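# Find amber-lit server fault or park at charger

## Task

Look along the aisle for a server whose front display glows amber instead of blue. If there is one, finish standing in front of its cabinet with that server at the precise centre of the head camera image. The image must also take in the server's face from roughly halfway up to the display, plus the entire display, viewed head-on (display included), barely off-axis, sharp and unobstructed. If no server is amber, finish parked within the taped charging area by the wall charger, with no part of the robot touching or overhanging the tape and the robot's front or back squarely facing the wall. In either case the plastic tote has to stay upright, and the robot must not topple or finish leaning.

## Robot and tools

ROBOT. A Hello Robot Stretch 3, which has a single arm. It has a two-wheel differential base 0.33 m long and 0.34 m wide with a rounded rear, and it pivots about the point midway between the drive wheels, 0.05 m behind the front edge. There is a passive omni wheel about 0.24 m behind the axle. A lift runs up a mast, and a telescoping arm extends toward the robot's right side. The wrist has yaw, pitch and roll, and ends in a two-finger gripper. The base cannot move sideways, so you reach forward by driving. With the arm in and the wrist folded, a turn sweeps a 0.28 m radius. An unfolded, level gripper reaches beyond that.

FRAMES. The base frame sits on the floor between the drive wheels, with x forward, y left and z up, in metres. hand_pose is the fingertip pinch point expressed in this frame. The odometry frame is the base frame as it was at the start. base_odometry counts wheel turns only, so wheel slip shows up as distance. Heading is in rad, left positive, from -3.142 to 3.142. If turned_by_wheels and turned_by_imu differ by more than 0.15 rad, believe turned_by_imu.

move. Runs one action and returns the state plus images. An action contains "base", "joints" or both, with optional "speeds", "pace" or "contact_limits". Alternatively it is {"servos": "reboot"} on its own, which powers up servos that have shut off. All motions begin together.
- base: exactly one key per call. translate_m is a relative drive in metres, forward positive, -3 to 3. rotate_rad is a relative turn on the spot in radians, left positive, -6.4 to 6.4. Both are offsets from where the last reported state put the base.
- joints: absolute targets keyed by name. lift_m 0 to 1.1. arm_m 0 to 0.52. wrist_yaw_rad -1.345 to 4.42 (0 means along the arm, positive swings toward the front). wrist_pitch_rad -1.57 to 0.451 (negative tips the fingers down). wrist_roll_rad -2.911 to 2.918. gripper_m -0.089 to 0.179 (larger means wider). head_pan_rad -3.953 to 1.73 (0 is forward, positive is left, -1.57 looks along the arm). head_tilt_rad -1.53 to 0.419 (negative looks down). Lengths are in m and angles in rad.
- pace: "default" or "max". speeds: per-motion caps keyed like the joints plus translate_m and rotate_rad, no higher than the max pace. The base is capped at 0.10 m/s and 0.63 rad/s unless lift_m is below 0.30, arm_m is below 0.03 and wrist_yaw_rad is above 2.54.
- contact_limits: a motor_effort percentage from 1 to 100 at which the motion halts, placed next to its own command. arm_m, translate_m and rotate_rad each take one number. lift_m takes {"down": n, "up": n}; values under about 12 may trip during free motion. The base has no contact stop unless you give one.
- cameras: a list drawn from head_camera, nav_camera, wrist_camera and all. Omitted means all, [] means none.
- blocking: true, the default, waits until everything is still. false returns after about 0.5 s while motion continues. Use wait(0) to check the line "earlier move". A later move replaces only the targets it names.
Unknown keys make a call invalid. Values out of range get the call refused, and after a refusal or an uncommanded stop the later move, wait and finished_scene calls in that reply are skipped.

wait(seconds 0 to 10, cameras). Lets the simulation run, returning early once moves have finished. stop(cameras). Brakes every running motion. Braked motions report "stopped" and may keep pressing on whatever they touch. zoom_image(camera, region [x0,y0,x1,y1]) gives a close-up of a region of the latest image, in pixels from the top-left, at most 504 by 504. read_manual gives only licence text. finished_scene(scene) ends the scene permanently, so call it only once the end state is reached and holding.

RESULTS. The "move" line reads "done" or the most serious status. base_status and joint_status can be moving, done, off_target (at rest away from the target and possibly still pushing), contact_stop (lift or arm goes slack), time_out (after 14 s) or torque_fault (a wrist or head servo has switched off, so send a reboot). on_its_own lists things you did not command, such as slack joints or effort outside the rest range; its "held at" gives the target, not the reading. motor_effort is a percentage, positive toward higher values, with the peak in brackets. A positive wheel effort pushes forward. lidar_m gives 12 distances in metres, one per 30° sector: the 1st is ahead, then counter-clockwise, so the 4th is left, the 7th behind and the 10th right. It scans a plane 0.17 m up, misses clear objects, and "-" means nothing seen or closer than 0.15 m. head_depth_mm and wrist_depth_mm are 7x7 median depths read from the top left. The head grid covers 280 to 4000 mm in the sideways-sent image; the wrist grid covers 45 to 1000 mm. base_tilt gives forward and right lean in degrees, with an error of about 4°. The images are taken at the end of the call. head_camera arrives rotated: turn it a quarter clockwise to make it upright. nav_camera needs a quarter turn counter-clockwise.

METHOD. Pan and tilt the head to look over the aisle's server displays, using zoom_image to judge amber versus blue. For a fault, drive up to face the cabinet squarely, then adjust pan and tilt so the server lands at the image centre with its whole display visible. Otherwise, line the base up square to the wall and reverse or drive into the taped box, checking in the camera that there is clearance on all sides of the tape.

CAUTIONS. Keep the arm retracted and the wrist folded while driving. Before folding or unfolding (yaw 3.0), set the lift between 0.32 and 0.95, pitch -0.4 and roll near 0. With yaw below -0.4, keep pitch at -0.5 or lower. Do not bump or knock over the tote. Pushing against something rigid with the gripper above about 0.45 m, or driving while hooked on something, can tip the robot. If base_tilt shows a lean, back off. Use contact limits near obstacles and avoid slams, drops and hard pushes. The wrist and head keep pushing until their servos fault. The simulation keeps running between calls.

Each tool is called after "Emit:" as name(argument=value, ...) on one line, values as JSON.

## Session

Emit:
move(joints={"head_pan_rad":-1.0,"head_tilt_rad":-0.35}, cameras=["nav_camera"])

Emit:
move(joints={"head_pan_rad":0.6,"head_tilt_rad":-0.35}, cameras=["head_camera","nav_camera"])

Scene clock: 1.03 s.
move: done
base_odometry: x=+0.000 y=+0.000 heading=+0.000
turned_by_wheels: +0.000
turned_by_imu: +0.000
base_tilt: forward=+1.1 right=-1.6
lidar_m: 1.43 1.15 0.88 0.86 0.91 1.32 1.86 1.07 1.45 1.12 0.68 0.92
head_depth_mm: 797 906 1039 1150 1301 1676 1403 / 549 606 814 930 1082 1294 1335 / 568 600 636 681 737 818 1102 / 611 649 692 739 795 862 937 / 660 705 757 816 885 962 1060 / 721 773 836 907 994 1096 1225 / 789 856 929 1019 1136 1269 1321
base_status: not commanded
joint_positions: lift_m=+0.459 arm_m=+0.001 wrist_yaw_rad=+2.956 wrist_pitch_rad=-0.558 wrist_roll_rad=+0.000 gripper_m=+0.037 head_pan_rad=-1.022 head_tilt_rad=-0.351
joint_status: all done
measured_speeds: all 0
motor_effort: left_wheel=+0.1(1.8) right_wheel=-0.2(0.6) lift_m=+23.3(23.5) arm_m=-5.2(5.2) wrist_yaw_rad=+0.2(0.7) wrist_pitch_rad=+2.7(2.9) wrist_roll_rad=+0.2(0.3) gripper_m=-0.2(0.5) head_pan_rad=+0.1(4.5) head_tilt_rad=-2.1(6.4)
hand_pose: x=+0.0166 y=+0.0556 z=+0.4417 quat_wxyz=(+0.257, +0.695, +0.131, +0.659) (m; base frame)
wrist_depth_mm: 138 143 - - - - - / 149 157 - - - - - / - 173 980 - 987 986 982 / 902 198 852 856 831 818 823 / 750 718 232 710 702 714 711 / 664 652 128 608 128 633 623 / 586 575 333 413 558 548 547
pictures: nav_camera (sideways)
Images, in order (width x height): nav_camera 672x504.

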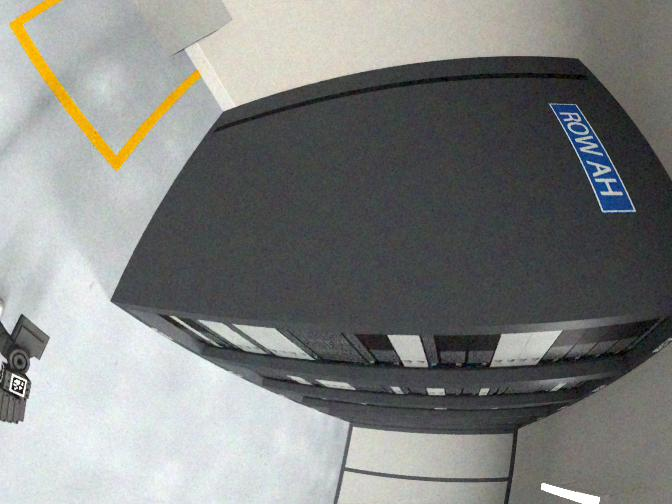

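Scene clock: 2.27 s.
move: done
base_odometry: x=+0.000 y=+0.000 heading=+0.000
turned_by_wheels: +0.000
turned_by_imu: +0.000
base_tilt: forward=+1.1 right=-1.8
lidar_m: 1.43 1.15 0.88 0.86 0.91 1.32 1.87 1.07 1.44 1.12 0.68 0.92
head_depth_mm: 1402 1464 1528 1614 1704 1709 1405 / 1393 1526 1626 1739 1857 1754 1390 / 1218 1323 1454 1605 1801 1730 1385 / 1079 1163 1257 1370 1505 1611 1373 / 969 1038 1114 1200 1304 1427 1367 / 881 937 997 1067 1151 1242 1296 / 806 850 902 960 1021 1102 1182
base_status: not commanded
joint_positions: lift_m=+0.459 arm_m=+0.001 wrist_yaw_rad=+2.956 wrist_pitch_rad=-0.558 wrist_roll_rad=+0.000 gripper_m=+0.037 head_pan_rad=+0.626 head_tilt_rad=-0.351
joint_status: all done
measured_speeds: all 0
motor_effort: left_wheel=+0.3(1.0) right_wheel=-0.2(0.8) lift_m=+25.3(25.3) arm_m=-6.6(6.7) wrist_yaw_rad=+0.1(0.5) wrist_pitch_rad=+2.6(2.9) wrist_roll_rad=+0.2(0.3) gripper_m=+0.0(0.6) head_pan_rad=-0.5(4.9) head_tilt_rad=-1.7(4.6)
hand_pose: x=+0.0166 y=+0.0556 z=+0.4417 quat_wxyz=(+0.257, +0.695, +0.131, +0.659) (m; base frame)
wrist_depth_mm: 137 143 - - - - - / 149 156 - - - - - / - 173 994 - 982 - 978 / 885 198 836 848 863 836 820 / 753 711 231 721 705 712 716 / 668 654 128 613 128 633 614 / 588 582 335 414 559 559 558
pictures: head_camera (sideways), nav_camera (sideways)
Images, in order (width x height): head_camera 896x504, nav_camera 672x504.

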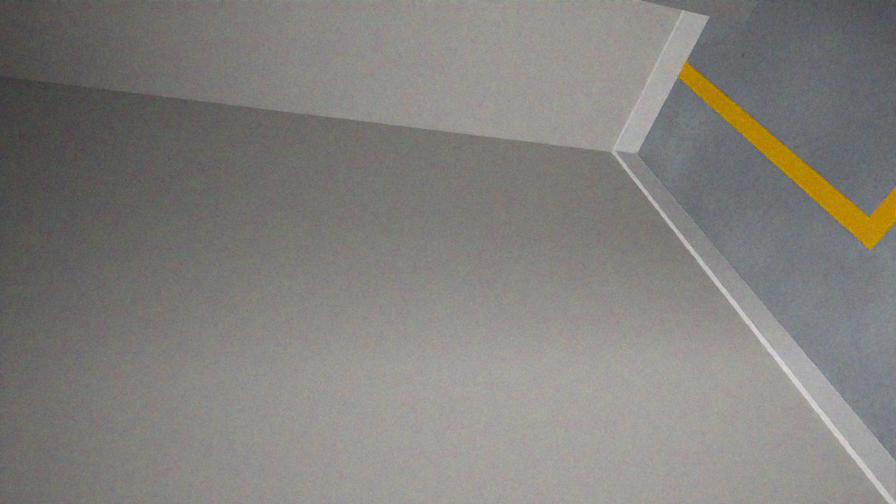

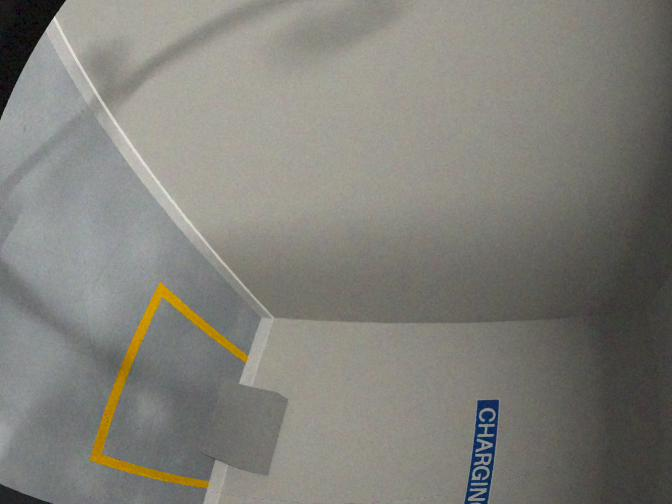

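Emit:
move(joints={"head_pan_rad":-1.75,"head_tilt_rad":-0.3}, cameras=["head_camera","nav_camera"])

Emit:
move(joints={"head_pan_rad":-2.2,"head_tilt_rad":-0.3}, cameras=["head_camera","nav_camera"])

Scene clock: 7.63 s.
move: done
base_odometry: x=+0.000 y=+0.000 heading=+0.000
turned_by_wheels: +0.000
turned_by_imu: +0.001
base_tilt: forward=+1.2 right=-1.7
lidar_m: 1.43 1.15 0.88 0.86 0.91 1.32 1.87 1.07 1.44 1.12 0.68 0.92
head_depth_mm: 2043 2029 2032 1901 1983 1815 1461 / 3070 2719 2683 2544 2447 1859 1448 / 3347 3417 3636 3654 2559 1846 1448 / 3273 3451 3654 3783 2532 1833 1436 / 3247 3410 3595 3760 2524 1824 1431 / 2865 2593 2735 2964 2355 1806 1417 / 1408 1488 1512 1529 1539 1329 1340
base_status: not commanded
joint_positions: lift_m=+0.459 arm_m=+0.001 wrist_yaw_rad=+2.956 wrist_pitch_rad=-0.558 wrist_roll_rad=+0.000 gripper_m=+0.037 head_pan_rad=-1.762 head_tilt_rad=-0.300
joint_status: all done
measured_speeds: translate_m=+0.000 rotate_rad=+0.000 lift_m=+0.000 arm_m=+0.000 wrist_yaw_rad=+0.000 wrist_pitch_rad=+0.000 wrist_roll_rad=+0.000 head_pan_rad=+0.024 head_tilt_rad=+0.000
motor_effort: left_wheel=+0.0(1.6) right_wheel=-0.5(0.7) lift_m=+31.7(32.1) arm_m=-12.6(12.8) wrist_yaw_rad=+0.5(1.0) wrist_pitch_rad=+2.6(2.9) wrist_roll_rad=+0.3(0.3) gripper_m=-0.2(0.9) head_pan_rad=+2.1(4.1) head_tilt_rad=+5.5(7.6)
hand_pose: x=+0.0166 y=+0.0556 z=+0.4417 quat_wxyz=(+0.257, +0.695, +0.131, +0.659) (m; base frame)
wrist_depth_mm: 137 144 - - - - - / 149 156 - - - - - / - 173 997 - - 962 978 / 899 199 836 850 832 823 823 / 766 705 231 714 697 719 691 / 662 653 128 619 128 632 623 / 586 585 333 409 554 555 552
pictures: head_camera (sideways), nav_camera (sideways)
Images, in order (width x height): head_camera 896x504, nav_camera 672x504.

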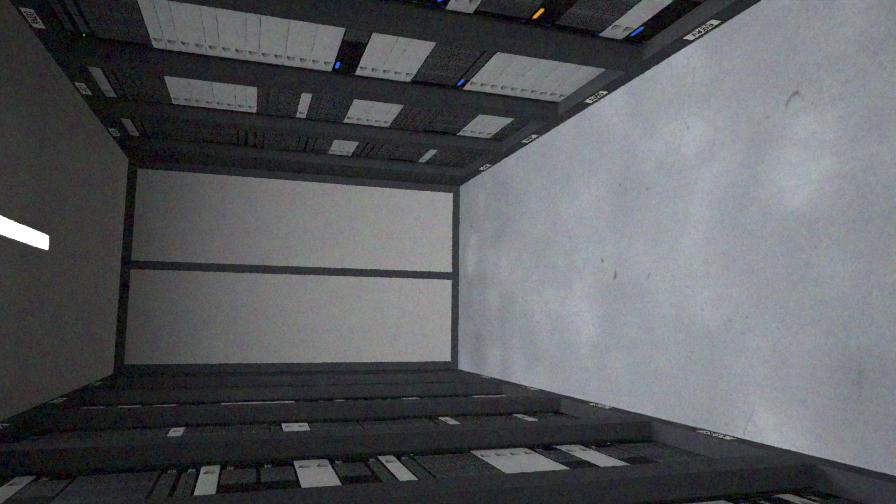

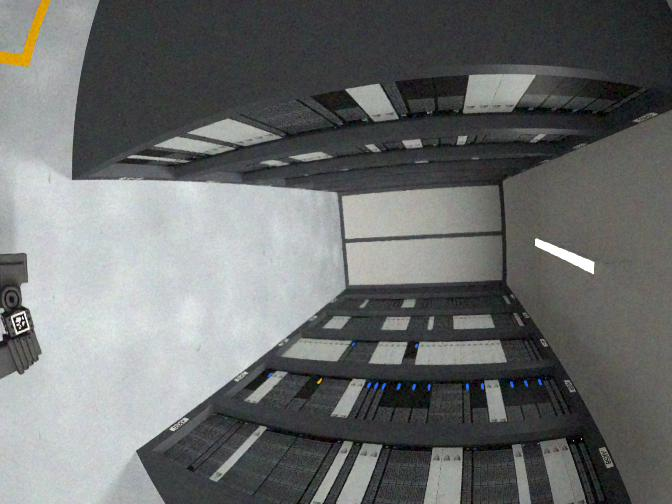

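Scene clock: 8.47 s.
move: done
base_odometry: x=+0.000 y=+0.000 heading=+0.000
turned_by_wheels: +0.000
turned_by_imu: +0.000
base_tilt: forward=+1.0 right=-1.6
lidar_m: 1.43 1.15 0.88 0.86 0.91 1.32 1.87 1.07 1.44 1.12 0.68 0.92
head_depth_mm: 1034 1062 1097 1131 1149 1178 1264 / 1160 1204 1245 1288 1341 1389 1375 / 1258 1321 1395 1465 1543 1618 1439 / 1555 1633 1713 1783 1876 1769 1430 / 1812 1980 2084 2221 2260 1822 1424 / 2467 2504 2708 2911 2479 1813 1417 / 3166 3211 3398 3574 2440 1790 1411
base_status: not commanded
joint_positions: lift_m=+0.459 arm_m=+0.001 wrist_yaw_rad=+2.956 wrist_pitch_rad=-0.558 wrist_roll_rad=+0.000 gripper_m=+0.037 head_pan_rad=-2.211 head_tilt_rad=-0.300
joint_status: all done
measured_speeds: all 0
motor_effort: left_wheel=+0.1(0.8) right_wheel=-0.1(0.7) lift_m=+33.1(33.3) arm_m=-13.6(14.0) wrist_yaw_rad=-0.2(0.7) wrist_pitch_rad=+2.6(3.0) wrist_roll_rad=+0.3(0.3) gripper_m=+0.4(0.7) head_pan_rad=-1.4(6.2) head_tilt_rad=+5.2(7.2)
hand_pose: x=+0.0166 y=+0.0556 z=+0.4417 quat_wxyz=(+0.257, +0.695, +0.131, +0.659) (m; base frame)
wrist_depth_mm: 137 143 - - - - - / 149 157 - - - - - / - 173 999 - - - 955 / 893 198 836 861 836 828 828 / 753 709 233 725 693 721 713 / 663 655 128 618 128 630 620 / 592 579 336 414 549 554 556
pictures: head_camera (sideways), nav_camera (sideways)
Images, in order (width x height): head_camera 896x504, nav_camera 672x504.

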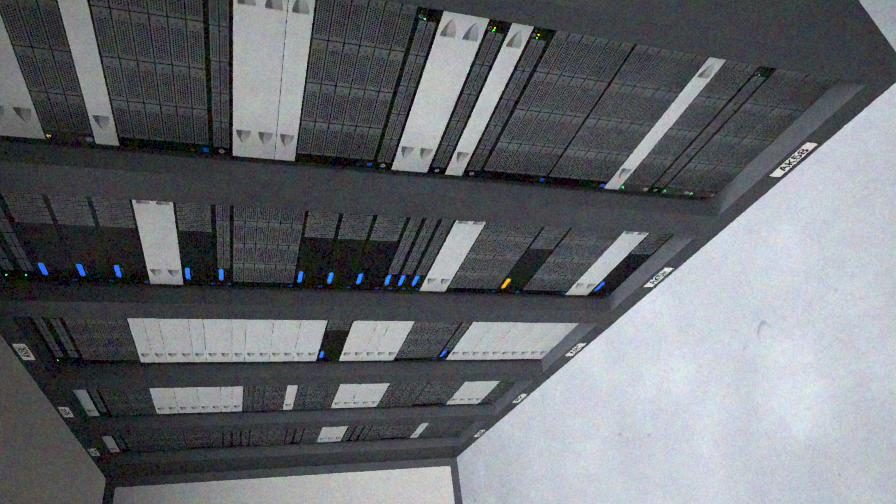

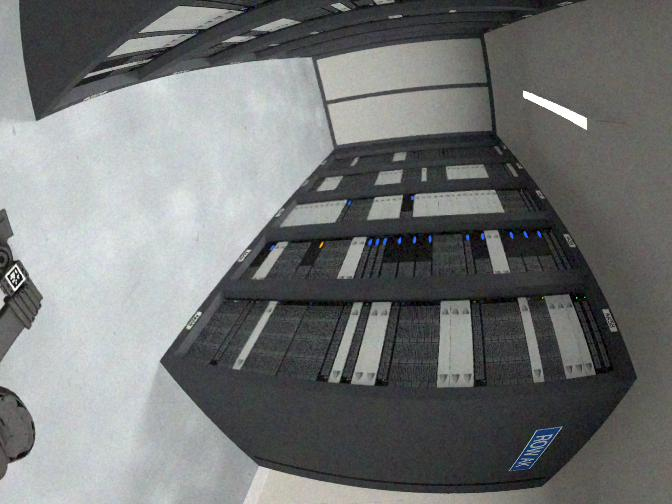

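Emit:
move(base={"rotate_rad":-1.67}, joints={"head_pan_rad":-0.3,"lift_m":0.27}, cameras=["head_camera"])

Scene clock: 22.20 s.
move: done
base_odometry: x=+0.000 y=+0.000 heading=-1.669
turned_by_wheels: -1.669
turned_by_imu: -1.697
base_tilt: forward=+1.2 right=-1.6
lidar_m: 1.62 0.68 0.82 1.43 1.27 0.90 0.86 0.89 1.19 2.16 1.07 1.30
head_depth_mm: 1366 1393 1335 1396 1455 1484 1418 / 1623 1672 1704 1739 1775 1702 1452 / 2064 2105 2159 2173 2125 1845 1448 / 3144 2761 2864 2994 2514 1838 1437 / 3297 3421 3614 3724 2510 1811 1425 / 3209 3346 3544 3666 2500 1803 1417 / 3129 3223 3431 3588 2453 1788 1407
base_status: done
joint_positions: lift_m=+0.270 arm_m=+0.001 wrist_yaw_rad=+2.956 wrist_pitch_rad=-0.558 wrist_roll_rad=+0.000 gripper_m=+0.037 head_pan_rad=-0.297 head_tilt_rad=-0.300
joint_status: all done
measured_speeds: all 0
motor_effort: left_wheel=+9.9(16.2) right_wheel=-14.0(16.4) lift_m=+20.3(33.2) arm_m=-16.8(17.3) wrist_yaw_rad=-0.2(1.1) wrist_pitch_rad=+2.8(3.1) wrist_roll_rad=+0.1(0.4) gripper_m=+0.2(0.7) head_pan_rad=-2.7(4.6) head_tilt_rad=+3.3(5.8)
hand_pose: x=+0.0166 y=+0.0555 z=+0.2525 quat_wxyz=(+0.257, +0.695, +0.131, +0.659) (m; base frame)
wrist_depth_mm: 137 148 - - - 820 609 / 154 158 848 846 821 788 620 / 719 174 694 674 670 671 618 / 593 198 556 562 558 561 545 / 509 277 230 276 468 476 473 / 258 254 128 246 128 418 416 / 229 228 215 218 370 375 372
pictures: head_camera (sideways)
Images, in order (width x height): head_camera 896x504.

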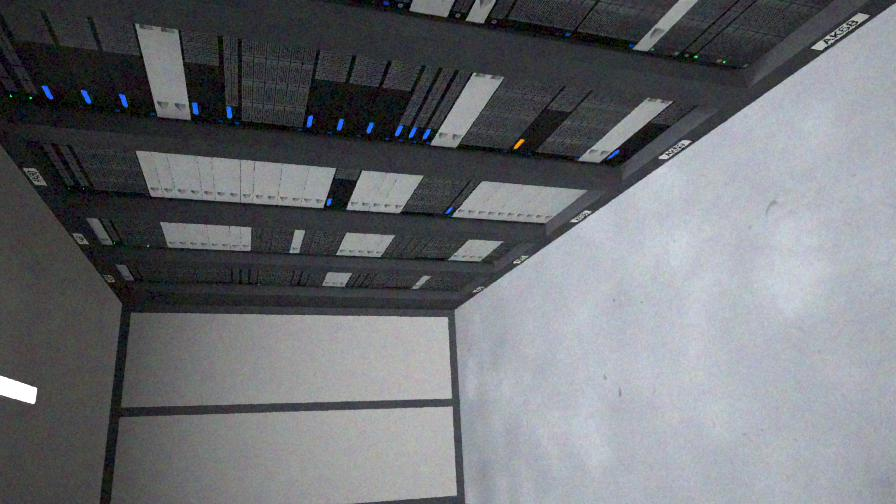

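Emit:
move(base={"translate_m":1.43}, joints={"head_pan_rad":-1.57,"head_tilt_rad":-0.65}, pace="max", cameras=["head_camera"])

Scene clock: 33.63 s.
move: done
base_odometry: x=-0.141 y=-1.423 heading=-1.669
turned_by_wheels: +0.000
turned_by_imu: +0.009
base_tilt: forward=+1.0 right=-1.7
lidar_m: 1.55 0.51 0.43 0.41 0.42 0.57 2.29 2.36 0.88 0.86 0.90 1.24
head_depth_mm: 676 773 923 1076 1283 1369 1171 / 714 786 881 1027 1266 1363 1160 / 726 815 926 1079 1252 1341 1155 / 727 816 930 1075 1285 1352 1157 / 726 815 926 1081 1286 1347 1150 / 728 815 928 1081 1287 1343 1143 / 728 818 906 1031 1242 1333 1140
base_status: done
joint_positions: lift_m=+0.270 arm_m=+0.001 wrist_yaw_rad=+2.956 wrist_pitch_rad=-0.558 wrist_roll_rad=+0.000 gripper_m=+0.037 head_pan_rad=-1.570 head_tilt_rad=-0.651
joint_status: all done
measured_speeds: all 0
motor_effort: left_wheel=+6.9(17.9) right_wheel=-3.3(9.7) lift_m=+23.7(24.2) arm_m=-15.3(16.7) wrist_yaw_rad=+0.3(0.8) wrist_pitch_rad=+2.6(3.1) wrist_roll_rad=+0.0(0.4) gripper_m=-0.1(0.7) head_pan_rad=+2.7(3.9) head_tilt_rad=-0.9(6.1)
hand_pose: x=+0.0166 y=+0.0555 z=+0.2525 quat_wxyz=(+0.257, +0.695, +0.131, +0.659) (m; base frame)
wrist_depth_mm: 137 147 427 449 479 460 553 / 157 158 465 503 532 508 621 / 404 173 520 539 558 563 625 / 471 200 515 534 562 555 546 / 492 278 228 277 474 476 474 / 256 254 128 244 128 415 414 / 229 227 215 218 371 376 371
pictures: head_camera (sideways)
Images, in order (width x height): head_camera 896x504.

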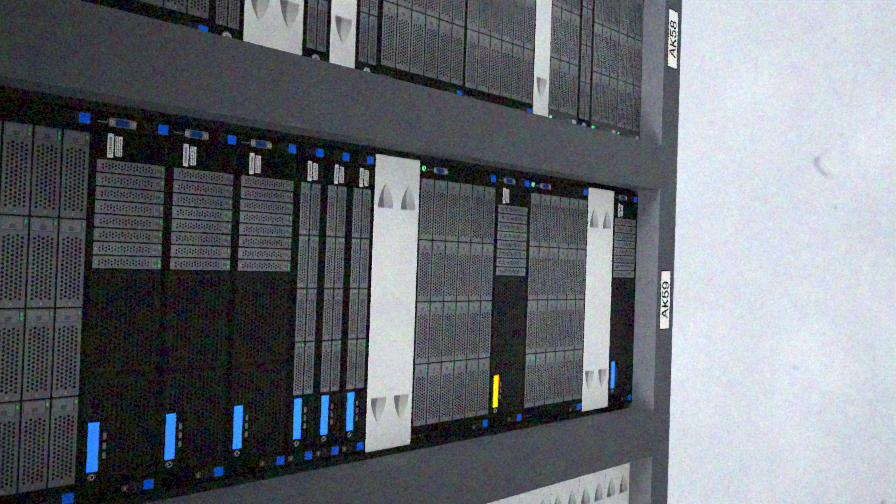

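Emit:
move(base={"translate_m":0.08}, joints={"head_tilt_rad":-0.745}, cameras=["head_camera"])

Scene clock: 38.23 s.
move: done
base_odometry: x=-0.148 y=-1.503 heading=-1.669
turned_by_wheels: +0.000
turned_by_imu: +0.002
base_tilt: forward=+1.1 right=-1.6
lidar_m: 1.51 0.60 0.43 0.41 0.42 0.49 2.36 1.22 0.88 0.90 0.87 1.19
head_depth_mm: 723 798 906 1159 1420 1301 1128 / 735 837 966 1112 1389 1297 1123 / 735 839 974 1166 1411 1292 1120 / 735 840 976 1167 1404 1288 1119 / 740 840 981 1169 1401 1275 1111 / 741 844 963 1126 1398 1279 1109 / 713 788 940 1162 1407 1272 1106
base_status: done
joint_positions: lift_m=+0.270 arm_m=+0.001 wrist_yaw_rad=+2.956 wrist_pitch_rad=-0.558 wrist_roll_rad=+0.000 gripper_m=+0.037 head_pan_rad=-1.570 head_tilt_rad=-0.744
joint_status: all done
measured_speeds: all 0
motor_effort: left_wheel=+6.0(12.2) right_wheel=+3.4(8.4) lift_m=+25.1(25.6) arm_m=-15.0(15.7) wrist_yaw_rad=+0.0(0.8) wrist_pitch_rad=+2.7(3.2) wrist_roll_rad=+0.0(0.3) gripper_m=-0.1(0.7) head_pan_rad=+2.0(3.6) head_tilt_rad=-4.4(6.0)
hand_pose: x=+0.0166 y=+0.0555 z=+0.2525 quat_wxyz=(+0.257, +0.695, +0.131, +0.659) (m; base frame)
wrist_depth_mm: 137 148 428 453 467 457 554 / 156 157 470 505 508 565 623 / 418 173 525 546 549 - 622 / 454 200 511 542 555 544 557 / 489 279 228 277 476 480 471 / 256 254 127 245 128 418 417 / 229 227 216 218 370 370 371
pictures: head_camera (sideways)
Images, in order (width x height): head_camera 896x504.

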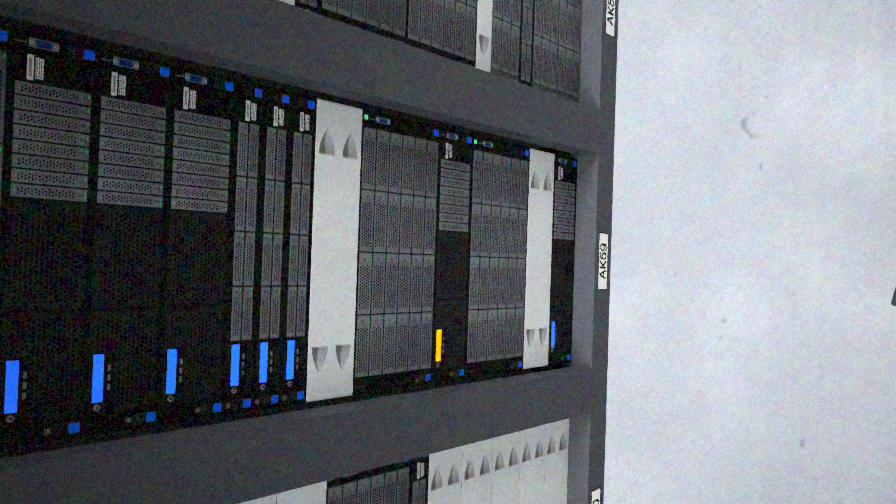

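Emit:
finished_scene(scene=3)

The scene is finished: the task was done.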